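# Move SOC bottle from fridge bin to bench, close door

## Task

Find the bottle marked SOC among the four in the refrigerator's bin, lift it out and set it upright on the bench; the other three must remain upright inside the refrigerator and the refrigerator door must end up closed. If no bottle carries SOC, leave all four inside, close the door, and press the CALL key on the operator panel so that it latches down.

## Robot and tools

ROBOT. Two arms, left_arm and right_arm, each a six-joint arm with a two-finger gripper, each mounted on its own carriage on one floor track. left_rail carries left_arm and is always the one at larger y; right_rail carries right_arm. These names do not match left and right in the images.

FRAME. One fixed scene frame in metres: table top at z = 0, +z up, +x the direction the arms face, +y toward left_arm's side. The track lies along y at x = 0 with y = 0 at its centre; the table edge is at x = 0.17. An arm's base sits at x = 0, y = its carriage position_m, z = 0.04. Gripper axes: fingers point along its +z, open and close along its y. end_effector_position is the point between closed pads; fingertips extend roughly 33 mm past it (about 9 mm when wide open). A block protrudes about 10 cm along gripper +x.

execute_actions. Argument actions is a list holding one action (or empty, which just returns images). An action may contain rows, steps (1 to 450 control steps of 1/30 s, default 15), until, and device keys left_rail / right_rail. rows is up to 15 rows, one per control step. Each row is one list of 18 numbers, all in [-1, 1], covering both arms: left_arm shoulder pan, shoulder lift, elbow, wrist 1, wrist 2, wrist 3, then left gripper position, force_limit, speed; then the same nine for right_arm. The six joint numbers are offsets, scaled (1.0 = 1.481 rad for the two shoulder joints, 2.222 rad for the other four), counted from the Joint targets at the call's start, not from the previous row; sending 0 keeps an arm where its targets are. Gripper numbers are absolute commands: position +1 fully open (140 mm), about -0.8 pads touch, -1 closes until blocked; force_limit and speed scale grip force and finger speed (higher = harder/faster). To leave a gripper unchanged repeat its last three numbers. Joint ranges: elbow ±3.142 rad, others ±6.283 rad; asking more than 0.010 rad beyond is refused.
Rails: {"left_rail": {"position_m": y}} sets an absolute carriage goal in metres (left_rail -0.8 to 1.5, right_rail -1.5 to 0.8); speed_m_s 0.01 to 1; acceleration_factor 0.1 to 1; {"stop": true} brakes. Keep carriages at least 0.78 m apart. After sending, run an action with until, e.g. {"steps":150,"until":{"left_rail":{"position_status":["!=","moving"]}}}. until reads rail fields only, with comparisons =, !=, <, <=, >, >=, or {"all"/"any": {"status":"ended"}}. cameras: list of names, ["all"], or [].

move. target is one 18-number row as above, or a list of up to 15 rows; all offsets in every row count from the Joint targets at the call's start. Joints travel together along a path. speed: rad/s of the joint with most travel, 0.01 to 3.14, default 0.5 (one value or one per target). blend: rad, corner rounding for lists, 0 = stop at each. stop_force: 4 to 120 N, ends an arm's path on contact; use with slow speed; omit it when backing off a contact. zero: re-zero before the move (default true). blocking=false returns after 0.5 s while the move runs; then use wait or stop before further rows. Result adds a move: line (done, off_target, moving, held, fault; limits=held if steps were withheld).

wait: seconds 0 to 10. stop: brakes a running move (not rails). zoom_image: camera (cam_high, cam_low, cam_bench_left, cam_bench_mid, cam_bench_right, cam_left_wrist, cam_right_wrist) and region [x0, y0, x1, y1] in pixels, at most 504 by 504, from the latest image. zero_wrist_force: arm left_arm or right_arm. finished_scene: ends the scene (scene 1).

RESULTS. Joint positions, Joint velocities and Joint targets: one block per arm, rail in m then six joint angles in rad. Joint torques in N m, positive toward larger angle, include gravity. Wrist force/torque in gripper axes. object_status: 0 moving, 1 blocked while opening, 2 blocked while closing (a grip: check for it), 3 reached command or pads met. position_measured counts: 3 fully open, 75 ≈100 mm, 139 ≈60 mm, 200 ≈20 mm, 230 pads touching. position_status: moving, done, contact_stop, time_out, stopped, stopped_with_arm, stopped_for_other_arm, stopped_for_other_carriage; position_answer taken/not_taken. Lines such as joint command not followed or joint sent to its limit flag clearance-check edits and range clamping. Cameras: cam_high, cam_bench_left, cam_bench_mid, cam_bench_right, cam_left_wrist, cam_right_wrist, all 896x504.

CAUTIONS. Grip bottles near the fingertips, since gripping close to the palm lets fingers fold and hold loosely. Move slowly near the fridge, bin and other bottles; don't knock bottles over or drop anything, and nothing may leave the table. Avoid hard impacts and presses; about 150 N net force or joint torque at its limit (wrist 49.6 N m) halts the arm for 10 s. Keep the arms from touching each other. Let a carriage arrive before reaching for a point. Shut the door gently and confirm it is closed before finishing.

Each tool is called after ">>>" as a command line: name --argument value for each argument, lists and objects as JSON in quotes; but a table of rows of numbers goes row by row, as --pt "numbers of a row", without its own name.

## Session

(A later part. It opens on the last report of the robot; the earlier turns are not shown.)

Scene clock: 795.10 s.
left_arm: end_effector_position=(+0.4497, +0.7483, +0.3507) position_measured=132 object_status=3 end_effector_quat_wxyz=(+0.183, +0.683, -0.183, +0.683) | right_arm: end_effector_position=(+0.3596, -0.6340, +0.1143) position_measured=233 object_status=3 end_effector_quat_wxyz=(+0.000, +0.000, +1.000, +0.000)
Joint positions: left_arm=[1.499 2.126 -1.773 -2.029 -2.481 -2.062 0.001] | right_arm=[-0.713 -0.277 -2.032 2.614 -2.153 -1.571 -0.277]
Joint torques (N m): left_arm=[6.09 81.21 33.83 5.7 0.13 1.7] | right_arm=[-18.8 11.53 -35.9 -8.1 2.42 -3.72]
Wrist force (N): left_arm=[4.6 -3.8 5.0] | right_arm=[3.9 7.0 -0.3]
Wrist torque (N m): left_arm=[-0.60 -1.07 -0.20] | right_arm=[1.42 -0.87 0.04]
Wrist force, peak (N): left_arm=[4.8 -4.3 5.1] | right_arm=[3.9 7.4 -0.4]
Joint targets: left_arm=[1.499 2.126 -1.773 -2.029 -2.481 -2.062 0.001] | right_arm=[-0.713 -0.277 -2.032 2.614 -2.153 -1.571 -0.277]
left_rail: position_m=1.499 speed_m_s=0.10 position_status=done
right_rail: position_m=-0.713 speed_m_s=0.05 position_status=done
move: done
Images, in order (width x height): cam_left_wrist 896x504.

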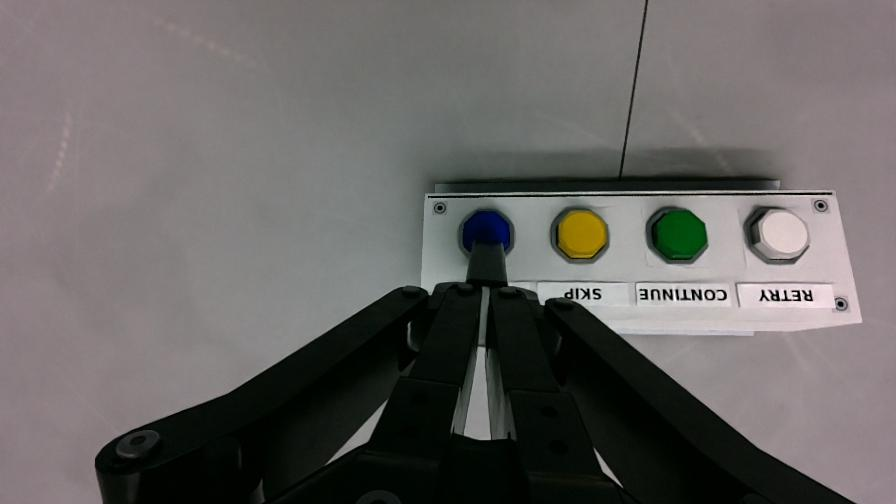

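Aligned well. Press down.

>>> move --target '[0,0,0,0,0,0,-0.03,-1,-1,0,0.0400,0.0172,-0.0439,0,0,-1,-1,0]' --speed 0.03 --stop_force 25 --cameras '["cam_left_wrist"]'

Scene clock: 797.80 s.
left_arm: end_effector_position=(+0.4497, +0.7483, +0.3507) position_measured=132 object_status=3 end_effector_quat_wxyz=(+0.183, +0.683, -0.183, +0.683) | right_arm: end_effector_position=(+0.3599, -0.6341, +0.1081) position_measured=233 object_status=3 end_effector_quat_wxyz=(+0.000, +0.000, +1.000, +0.000)
Joint positions: left_arm=[1.499 2.126 -1.773 -2.029 -2.481 -2.062 0.001] | right_arm=[-0.713 -0.277 -2.019 2.622 -2.173 -1.571 -0.277]
Joint torques (N m): left_arm=[5.33 80.68 34.96 5.5 1.07 1.74] | right_arm=[-17.22 -14.07 -43.39 -2.66 2.3 -3.04]
Wrist force (N): left_arm=[4.7 -3.2 4.8] | right_arm=[13.6 10.1 -24.0]
Wrist torque (N m): left_arm=[-0.48 -1.10 -0.19] | right_arm=[1.28 -0.87 -0.03]
Wrist force, peak (N): left_arm=[4.9 -4.0 5.3] | right_arm=[22.6 12.8 -42.0]
Joint targets: left_arm=[1.499 2.126 -1.773 -2.029 -2.481 -2.062 0.001] | right_arm=[-0.713 -0.277 -2.019 2.622 -2.173 -1.571 -0.277]
left_rail: position_m=1.499 speed_m_s=0.10 position_status=done
right_rail: position_m=-0.713 speed_m_s=0.05 position_status=done
move: contact (right_arm); right_arm: the wrist 1 is farthest, 0.077 rad from its target
Images, in order (width x height): cam_left_wrist 896x504.

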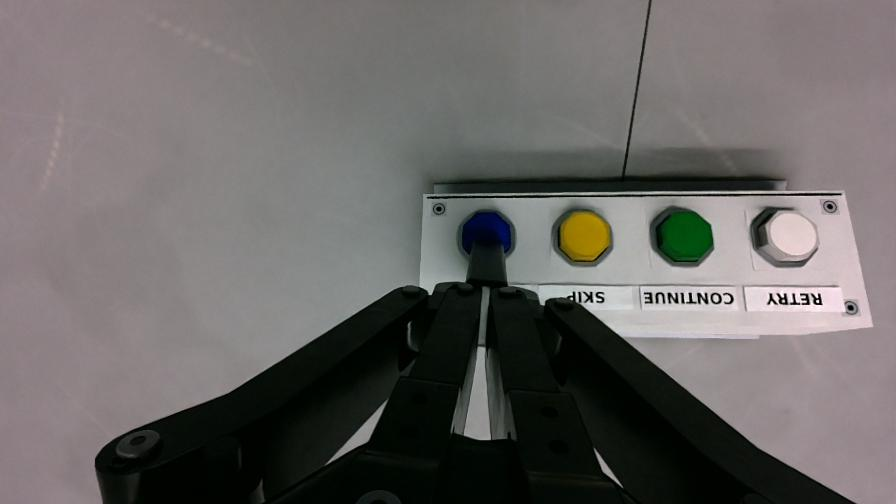

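>>> move --target '[0,0,0,0,0,0,-0.03,-1,-1,0,0.0157,0.0068,-0.0174,0,0,-1,-1,0]' --speed 0.015 --stop_force 30 --cameras '["cam_left_wrist"]'

Scene clock: 801.00 s.
left_arm: end_effector_position=(+0.4497, +0.7483, +0.3507) position_measured=132 object_status=3 end_effector_quat_wxyz=(+0.183, +0.683, -0.183, +0.683) | right_arm: end_effector_position=(+0.3601, -0.6342, +0.1077) position_measured=233 object_status=3 end_effector_quat_wxyz=(+0.000, +0.000, +1.000, +0.000)
Joint positions: left_arm=[1.499 2.126 -1.773 -2.029 -2.481 -2.062 0.001] | right_arm=[-0.713 -0.277 -2.019 2.623 -2.175 -1.571 -0.277]
Joint torques (N m): left_arm=[4.38 81.6 34.89 5.04 0.18 1.35] | right_arm=[-16.9 -3.48 -36.56 -5.13 2.1 -2.37]
Wrist force (N): left_arm=[4.6 -3.8 5.2] | right_arm=[30.2 14.6 -55.3]
Wrist torque (N m): left_arm=[-0.60 -1.07 -0.20] | right_arm=[1.11 -0.52 -0.12]
Wrist force, peak (N): left_arm=[4.9 -3.9 5.1] | right_arm=[34.8 15.8 -64.0]
Joint targets: left_arm=[1.499 2.126 -1.773 -2.029 -2.481 -2.062 0.001] | right_arm=[-0.713 -0.277 -2.019 2.623 -2.175 -1.571 -0.277]
left_rail: position_m=1.499 speed_m_s=0.10 position_status=done
right_rail: position_m=-0.713 speed_m_s=0.05 position_status=done
move: contact (right_arm); right_arm: the wrist 1 is farthest, 0.037 rad from its target
Images, in order (width x height): cam_left_wrist 896x504.

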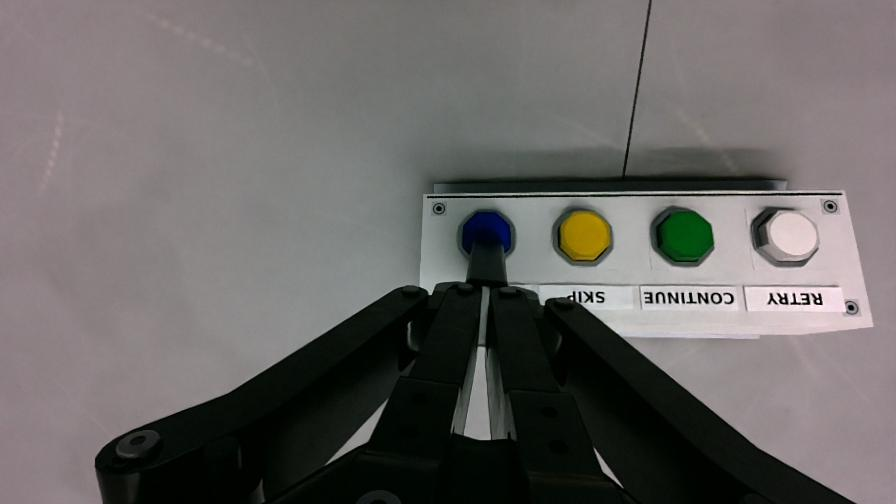

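>>> move --target '[0,0,0,0,0,0,-0.03,-1,-1,0,-0.0462,-0.0257,0.0567,0,0,-1,-1,0]' --speed 0.1 --cameras '["cam_left_wrist","cam_bench_right"]'

>>> zoom_image --camera "cam_left_wrist" --region '[400, 150, 860, 350]'

Scene clock: 804.07 s.
left_arm: end_effector_position=(+0.4497, +0.7483, +0.3507) position_measured=132 object_status=3 end_effector_quat_wxyz=(+0.183, +0.683, -0.183, +0.683) | right_arm: end_effector_position=(+0.3597, -0.6341, +0.1495) position_measured=233 object_status=3 end_effector_quat_wxyz=(+0.000, +0.000, +1.000, +0.000)
Joint positions: left_arm=[1.499 2.126 -1.773 -2.029 -2.481 -2.062 0.001] | right_arm=[-0.713 -0.277 -2.087 2.566 -2.049 -1.571 -0.277]
Joint torques (N m): left_arm=[4.56 80.27 33.62 5.82 0.29 1.5] | right_arm=[-16.89 -15.58 -52.76 -1.89 2.05 -2.41]
Wrist force (N): left_arm=[4.3 -3.9 5.1] | right_arm=[4.7 7.0 -0.6]
Wrist torque (N m): left_arm=[-0.62 -1.01 -0.20] | right_arm=[1.40 -1.13 0.04]
Wrist force, peak (N): left_arm=[4.7 -3.9 5.3] | right_arm=[30.3 14.7 -55.4]
Joint targets: left_arm=[1.499 2.126 -1.773 -2.029 -2.481 -2.062 0.001] | right_arm=[-0.713 -0.277 -2.087 2.566 -2.049 -1.571 -0.277]
left_rail: position_m=1.499 speed_m_s=0.10 position_status=done
right_rail: position_m=-0.713 speed_m_s=0.05 position_status=done
move: done
Images, in order (width x height): cam_bench_right 896x504, cam_left_wrist 896x504.

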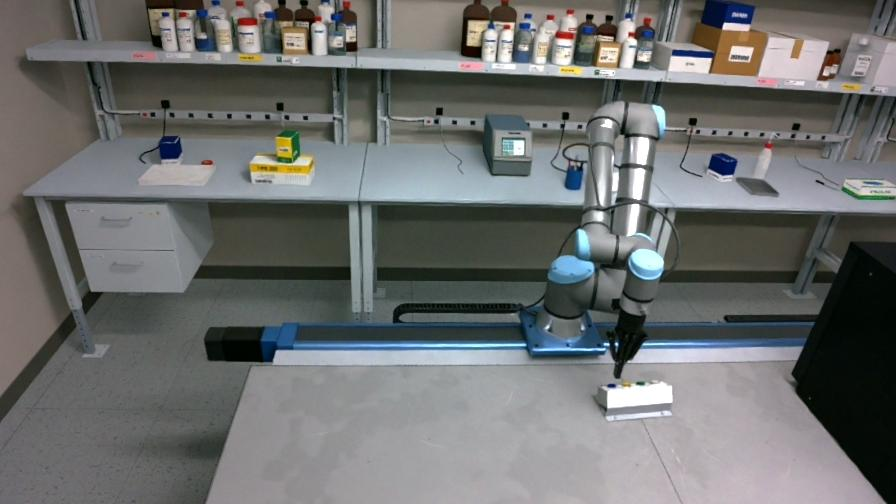

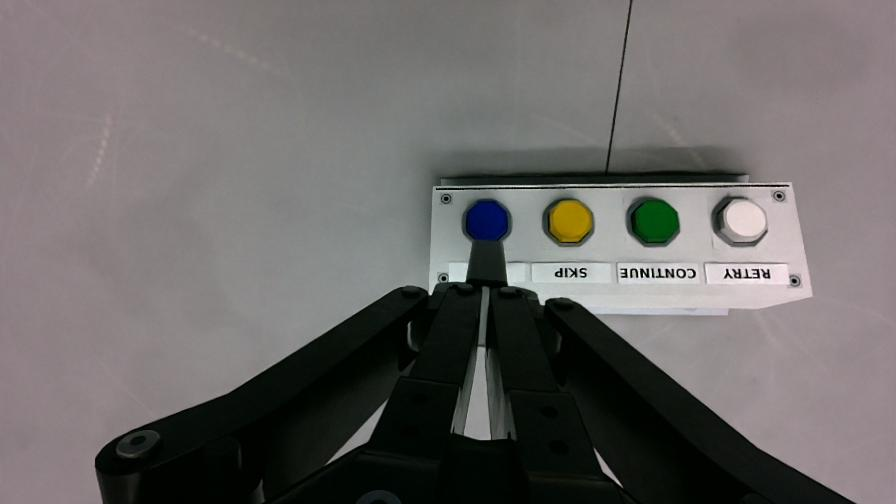

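Scaled by 1.096 from the camera's 896x504 image, which has a finer 1280x720 frame.

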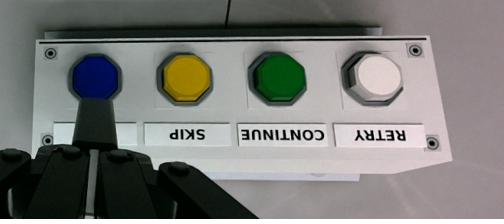

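>>> zoom_image --camera "cam_left_wrist" --region '[440, 180, 640, 260]'

>>> zoom_image --camera "cam_bench_right" --region '[590, 360, 690, 420]'

Scaled by 2.520 from the camera's 896x504 image, which has a finer 1280x720 frame.

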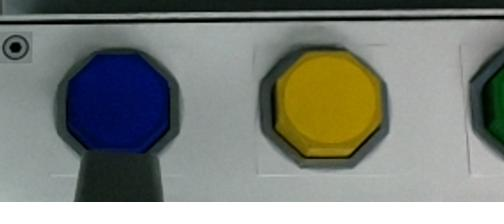

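Scaled by 5.040 from the camera's 896x504 image, which has a finer 1280x720 frame.

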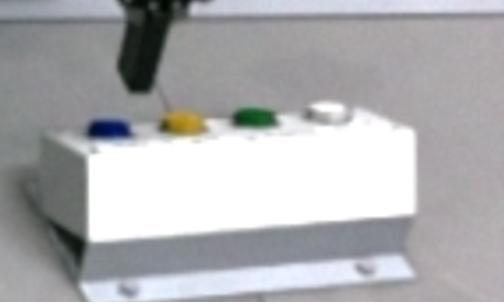

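>>> move --pt "0 0 0 0 0 0 -0.03 -1 -1 0 0.039 0.0218 -0.0478 0 0 -1 -1 0" --pt "0 0 0 0 0 0 -0.03 -1 -1 0 0.0462 0.0257 -0.0567 0 0 -1 -1 0" --speed '[0.06,0.01]' --stop_force 6

Scene clock: 812.97 s.
left_arm: end_effector_position=(+0.4497, +0.7483, +0.3507) position_measured=132 object_status=3 end_effector_quat_wxyz=(+0.183, +0.683, -0.183, +0.683) | right_arm: end_effector_position=(+0.3601, -0.6342, +0.1085) position_measured=233 object_status=3 end_effector_quat_wxyz=(+0.000, +0.000, +1.000, +0.000)
Joint positions: left_arm=[1.499 2.126 -1.773 -2.029 -2.481 -2.062 0.001] | right_arm=[-0.713 -0.277 -2.02 2.622 -2.172 -1.571 -0.277]
Joint torques (N m): left_arm=[3.95 79.75 37.05 5.14 -0.07 1.46] | right_arm=[-17.05 -15.74 -47.87 -1.75 2.06 -2.56]
Wrist force (N): left_arm=[4.7 -3.6 5.0] | right_arm=[6.3 8.1 -8.3]
Wrist torque (N m): left_arm=[-0.55 -1.09 -0.20] | right_arm=[1.32 -1.09 0.01]
Wrist force, peak (N): left_arm=[5.0 -3.8 5.2] | right_arm=[7.5 8.6 -11.1]
Joint targets: left_arm=[1.499 2.126 -1.773 -2.029 -2.481 -2.062 0.001] | right_arm=[-0.713 -0.277 -2.020 2.622 -2.172 -1.571 -0.277]
left_rail: position_m=1.499 speed_m_s=0.10 position_status=done
right_rail: position_m=-0.713 speed_m_s=0.05 position_status=done
move: contact (right_arm); path passed 1 of 2 targets

>>> move --pt "0 0 0 0 0 0 -0.03 -1 -1 0 -0.0115 -0.0054 0.0126 0 0 -1 -1 0" --pt "0 0 0 0 0 0 -0.03 -1 -1 -0.0057 -0.0323 0.0002 0.0210 0 -0.0038 -1 -1 0" --speed 0.1 --cameras '["cam_left_wrist"]'

>>> zoom_image --camera "cam_left_wrist" --region '[440, 180, 640, 300]'

Scene clock: 818.87 s.
left_arm: end_effector_position=(+0.4497, +0.7483, +0.3507) position_measured=132 object_status=3 end_effector_quat_wxyz=(+0.183, +0.683, -0.183, +0.683) | right_arm: end_effector_position=(+0.3503, -0.6341, +0.1179) position_measured=233 object_status=3 end_effector_quat_wxyz=(+0.000, +0.000, +1.000, +0.000)
Joint positions: left_arm=[1.499 2.126 -1.773 -2.029 -2.481 -2.062 0.001] | right_arm=[-0.713 -0.285 -2.067 2.622 -2.126 -1.571 -0.286]
Joint torques (N m): left_arm=[3.04 79.79 35.18 5.11 0 1.9] | right_arm=[-18.71 -14.15 -35.95 -1.66 2.13 -3.6]
Wrist force (N): left_arm=[4.9 -3.5 5.1] | right_arm=[5.2 6.8 -0.4]
Wrist torque (N m): left_arm=[-0.54 -1.15 -0.20] | right_arm=[1.37 -1.18 0.08]
Wrist force, peak (N): left_arm=[5.0 -3.9 5.0] | right_arm=[6.8 8.3 -8.0]
Joint targets: left_arm=[1.499 2.126 -1.773 -2.029 -2.481 -2.062 0.001] | right_arm=[-0.713 -0.286 -2.068 2.622 -2.126 -1.571 -0.286]
left_rail: position_m=1.499 speed_m_s=0.10 position_status=done
right_rail: position_m=-0.713 speed_m_s=0.05 position_status=done
move: done
Images, in order (width x height): cam_left_wrist 896x504.

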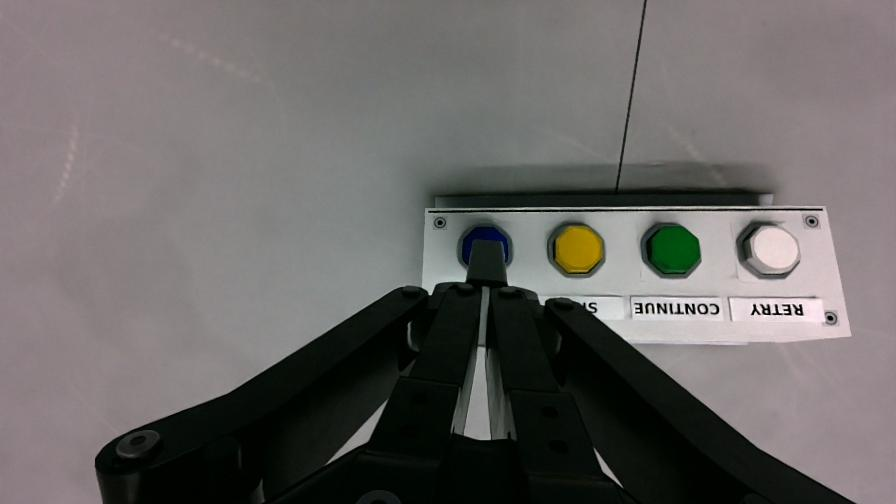

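Scaled by 2.520 from the camera's 896x504 image, which has a finer 1280x720 frame.

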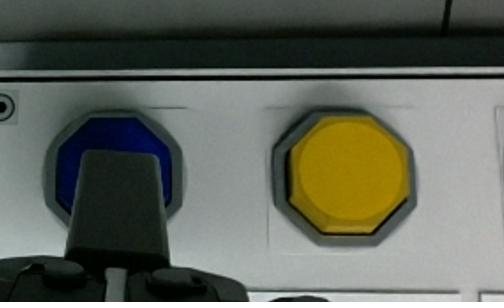

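>>> move --target '[0,0,0,0,0,0,-0.03,-1,-1,0,0.0226,0.0108,-0.0258,0,0,-1,-1,0]' --speed 0.02 --stop_force 6

Scene clock: 822.73 s.
left_arm: end_effector_position=(+0.4497, +0.7483, +0.3507) position_measured=132 object_status=3 end_effector_quat_wxyz=(+0.183, +0.683, -0.183, +0.683) | right_arm: end_effector_position=(+0.3504, -0.6342, +0.1074) position_measured=233 object_status=3 end_effector_quat_wxyz=(+0.000, +0.000, +1.000, +0.000)
Joint positions: left_arm=[1.499 2.126 -1.773 -2.029 -2.481 -2.062 0.001] | right_arm=[-0.713 -0.286 -2.048 2.636 -2.159 -1.571 -0.286]
Joint torques (N m): left_arm=[4.33 80.48 36.34 5.25 -0.42 2.13] | right_arm=[-16.43 -15.04 -47.83 -0.85 0.62 -3.73]
Wrist force (N): left_arm=[4.7 -3.7 5.0] | right_arm=[3.8 6.6 -5.5]
Wrist torque (N m): left_arm=[-0.58 -1.11 -0.20] | right_arm=[1.29 -1.22 0.07]
Wrist force, peak (N): left_arm=[4.9 -4.0 5.1] | right_arm=[3.3 8.4 -6.3]
Joint targets: left_arm=[1.499 2.126 -1.773 -2.029 -2.481 -2.062 0.001] | right_arm=[-0.713 -0.286 -2.048 2.636 -2.159 -1.571 -0.286]
left_rail: position_m=1.499 speed_m_s=0.10 position_status=done
right_rail: position_m=-0.713 speed_m_s=0.05 position_status=done
move: contact (right_arm); right_arm: the wrist 1 is farthest, 0.024 rad from its target

>>> move --target '[0,0,0,0,0,0,-0.03,-1,-1,0,0.0129,0.0065,-0.0151,0,0,-1,-1,0]' --speed 0.01 --stop_force 35

Scene clock: 828.17 s.
left_arm: end_effector_position=(+0.4497, +0.7483, +0.3507) position_measured=132 object_status=3 end_effector_quat_wxyz=(+0.183, +0.683, -0.183, +0.683) | right_arm: end_effector_position=(+0.3503, -0.6342, +0.1033) position_measured=233 object_status=3 end_effector_quat_wxyz=(+0.000, +0.000, +1.000, +0.000)
Joint positions: left_arm=[1.499 2.126 -1.773 -2.029 -2.481 -2.062 0.001] | right_arm=[-0.713 -0.286 -2.041 2.642 -2.172 -1.571 -0.286]
Joint torques (N m): left_arm=[6.55 78.69 35.56 5.42 0.04 1.78] | right_arm=[-17.57 -3.4 -31.95 -0.14 -3.19 -3.79]
Wrist force (N): left_arm=[4.3 -3.8 5.2] | right_arm=[13.7 11.9 -43.5]
Wrist torque (N m): left_arm=[-0.60 -1.02 -0.20] | right_arm=[1.14 -1.21 0.01]
Wrist force, peak (N): left_arm=[4.9 -3.9 5.2] | right_arm=[15.9 12.8 -47.8]
Joint targets: left_arm=[1.499 2.126 -1.773 -2.029 -2.481 -2.062 0.001] | right_arm=[-0.713 -0.286 -2.041 2.642 -2.172 -1.571 -0.286]
left_rail: position_m=1.499 speed_m_s=0.10 position_status=done
right_rail: position_m=-0.713 speed_m_s=0.05 position_status=done
move: contact (right_arm); right_arm: the wrist 1 is farthest, 0.020 rad from its target

>>> move --target '[0,0,0,0,0,0,-0.03,-1,-1,0,-0.0181,-0.009,0.0208,0,0,-1,-1,0]' --speed 0.05

>>> move --target '[0,0,0,0,0,0,-0.03,-1,-1,0,0.0217,0.011,-0.0255,0,0,-1,-1,0]' --speed 0.02 --stop_force 5

Scene clock: 830.93 s.
left_arm: end_effector_position=(+0.4497, +0.7483, +0.3507) position_measured=132 object_status=3 end_effector_quat_wxyz=(+0.183, +0.683, -0.183, +0.683) | right_arm: end_effector_position=(+0.3506, -0.6342, +0.1180) position_measured=233 object_status=3 end_effector_quat_wxyz=(+0.001, +0.000, +1.000, +0.000)
Joint positions: left_arm=[1.499 2.126 -1.773 -2.029 -2.481 -2.062 0.001] | right_arm=[-0.713 -0.286 -2.067 2.622 -2.127 -1.571 -0.286]
Joint torques (N m): left_arm=[2.12 81.97 37.8 5.34 -0.75 1.85] | right_arm=[-18.35 -17.31 -51.09 -1.86 0.6 -3.8]
Wrist force (N): left_arm=[4.5 -3.8 5.0] | right_arm=[5.0 7.0 0.3]
Wrist torque (N m): left_arm=[-0.60 -1.05 -0.20] | right_arm=[1.42 -1.13 0.08]
Wrist force, peak (N): left_arm=[4.9 -3.9 5.1] | right_arm=[13.9 11.8 -44.1]
Joint targets: left_arm=[1.499 2.126 -1.773 -2.029 -2.481 -2.062 0.001] | right_arm=[-0.713 -0.286 -2.068 2.622 -2.126 -1.571 -0.286]
left_rail: position_m=1.499 speed_m_s=0.10 position_status=done
right_rail: position_m=-0.713 speed_m_s=0.05 position_status=done
move: done

Scene clock: 834.27 s.
left_arm: end_effector_position=(+0.4497, +0.7483, +0.3507) position_measured=132 object_status=3 end_effector_quat_wxyz=(+0.183, +0.683, -0.183, +0.683) | right_arm: end_effector_position=(+0.3505, -0.6342, +0.1051) position_measured=233 object_status=3 end_effector_quat_wxyz=(+0.001, +0.000, +1.000, +0.000)
Joint positions: left_arm=[1.499 2.126 -1.773 -2.029 -2.481 -2.062 0.001] | right_arm=[-0.713 -0.286 -2.044 2.639 -2.167 -1.571 -0.286]
Joint torques (N m): left_arm=[3.86 80.18 36.61 5.48 -0.57 1.71] | right_arm=[-14.49 -15.83 -49.07 -1.64 1.53 -3.55]
Wrist force (N): left_arm=[4.6 -3.6 4.6] | right_arm=[6.2 6.9 -5.4]
Wrist torque (N m): left_arm=[-0.56 -1.07 -0.19] | right_arm=[1.32 -1.10 0.07]
Wrist force, peak (N): left_arm=[4.8 -3.9 5.1] | right_arm=[5.1 7.6 -6.4]
Joint targets: left_arm=[1.499 2.126 -1.773 -2.029 -2.481 -2.062 0.001] | right_arm=[-0.713 -0.286 -2.044 2.639 -2.167 -1.571 -0.286]
left_rail: position_m=1.499 speed_m_s=0.10 position_status=done
right_rail: position_m=-0.713 speed_m_s=0.05 position_status=done
move: contact (right_arm); right_arm: the wrist 1 is farthest, 0.015 rad from its target

>>> move --target '[0,0,0,0,0,0,-0.03,-1,-1,0,-0.07,-0.030,0.080,0,0,-1,-1,0]' --speed 0.15 --cameras '["all"]'

>>> zoom_image --camera "cam_left_wrist" --region '[440, 170, 640, 300]'

>>> zoom_image --camera "cam_bench_right" --region '[590, 360, 690, 420]'

Scene clock: 837.87 s.
left_arm: end_effector_position=(+0.4497, +0.7483, +0.3507) position_measured=132 object_status=3 end_effector_quat_wxyz=(+0.183, +0.683, -0.183, +0.683) | right_arm: end_effector_position=(+0.3410, -0.6314, +0.1572) position_measured=233 object_status=3 end_effector_quat_wxyz=(-0.003, +0.000, +1.000, +0.001)
Joint positions: left_arm=[1.499 2.126 -1.773 -2.029 -2.481 -2.062 0.001] | right_arm=[-0.713 -0.286 -2.148 2.573 -1.99 -1.571 -0.286]
Joint torques (N m): left_arm=[3.17 80.55 35.55 5.39 -0.71 1.92] | right_arm=[-15.41 -11.32 -54.92 -2.16 -1.69 -3.39]
Wrist force (N): left_arm=[5.0 -3.7 4.8] | right_arm=[4.5 7.4 0.2]
Wrist torque (N m): left_arm=[-0.60 -1.16 -0.20] | right_arm=[1.64 -1.01 -0.01]
Wrist force, peak (N): left_arm=[4.8 -4.0 5.3] | right_arm=[6.5 7.2 -5.7]
Joint targets: left_arm=[1.499 2.126 -1.773 -2.029 -2.481 -2.062 0.001] | right_arm=[-0.713 -0.286 -2.148 2.573 -1.990 -1.571 -0.286]
left_rail: position_m=1.499 speed_m_s=0.10 position_status=done
right_rail: position_m=-0.713 speed_m_s=0.05 position_status=done
move: done

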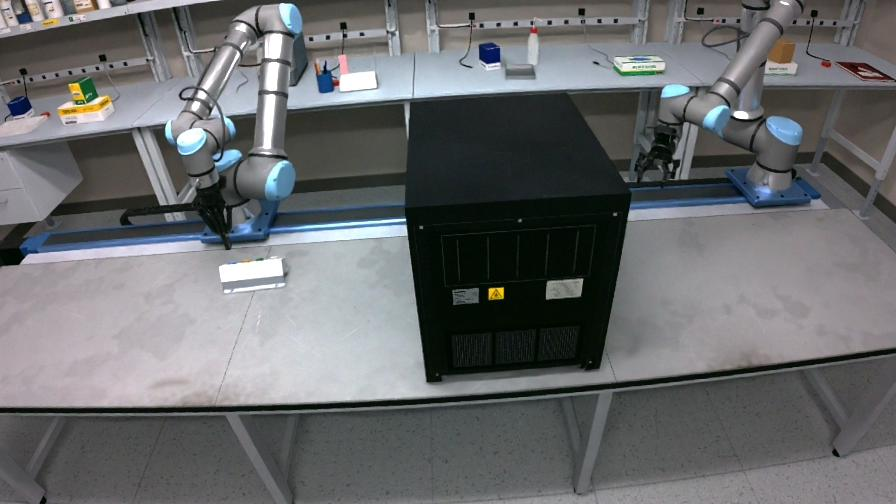

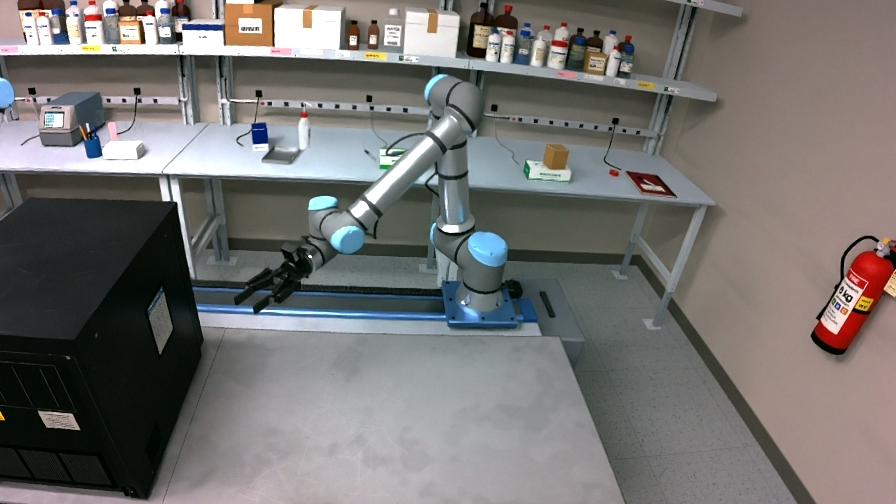

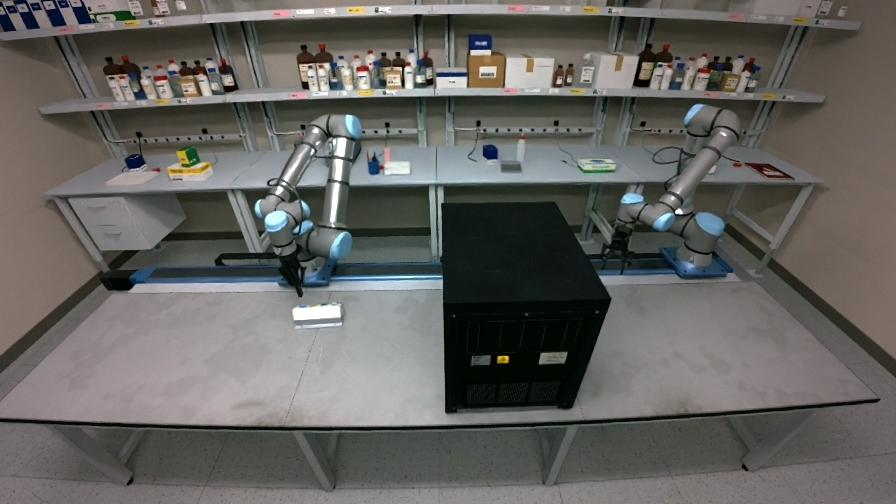

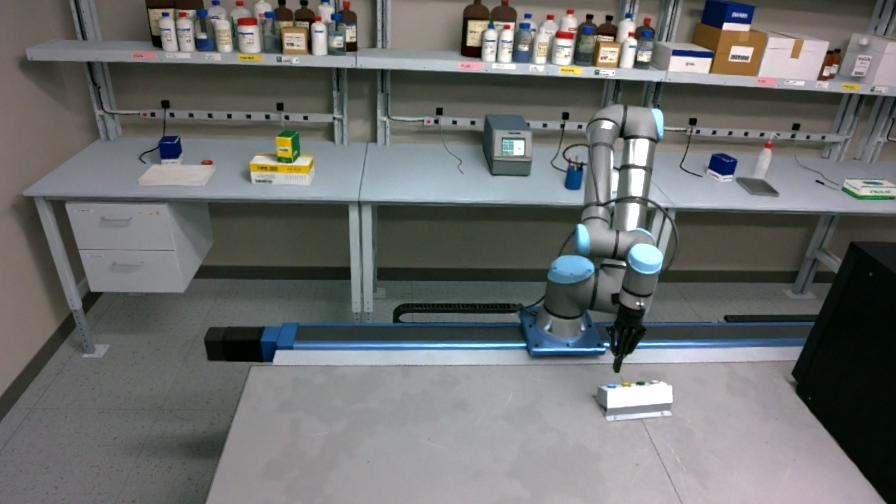

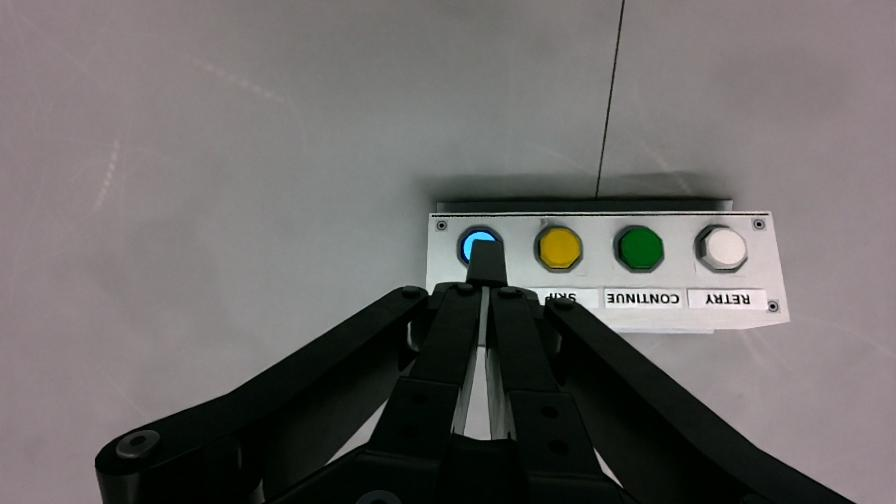

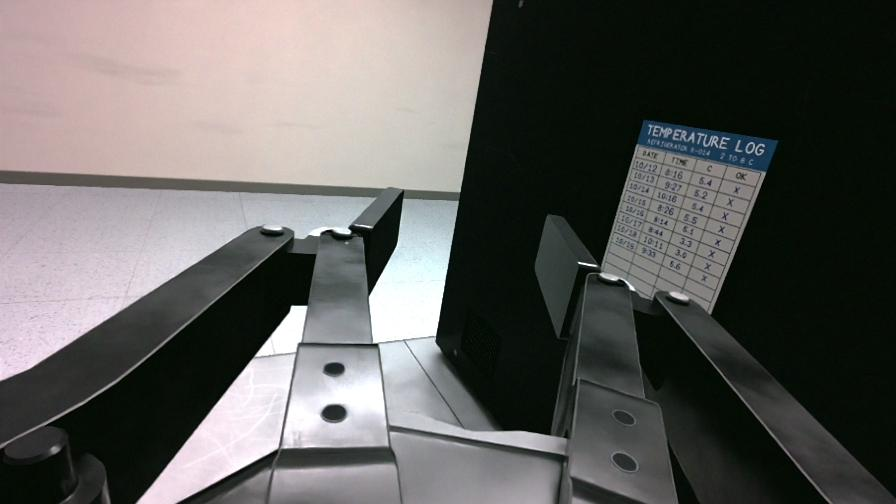

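Scaled by 2.520 from the camera's 896x504 image, which has a finer 1280x720 frame.

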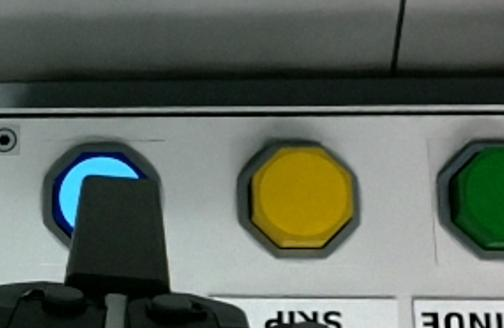

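Scaled by 5.040 from the camera's 896x504 image, which has a finer 1280x720 frame.

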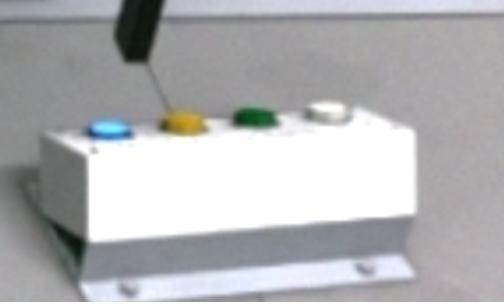

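The key is lit and latched.

>>> finished_scene

The scene is finished: the task was done.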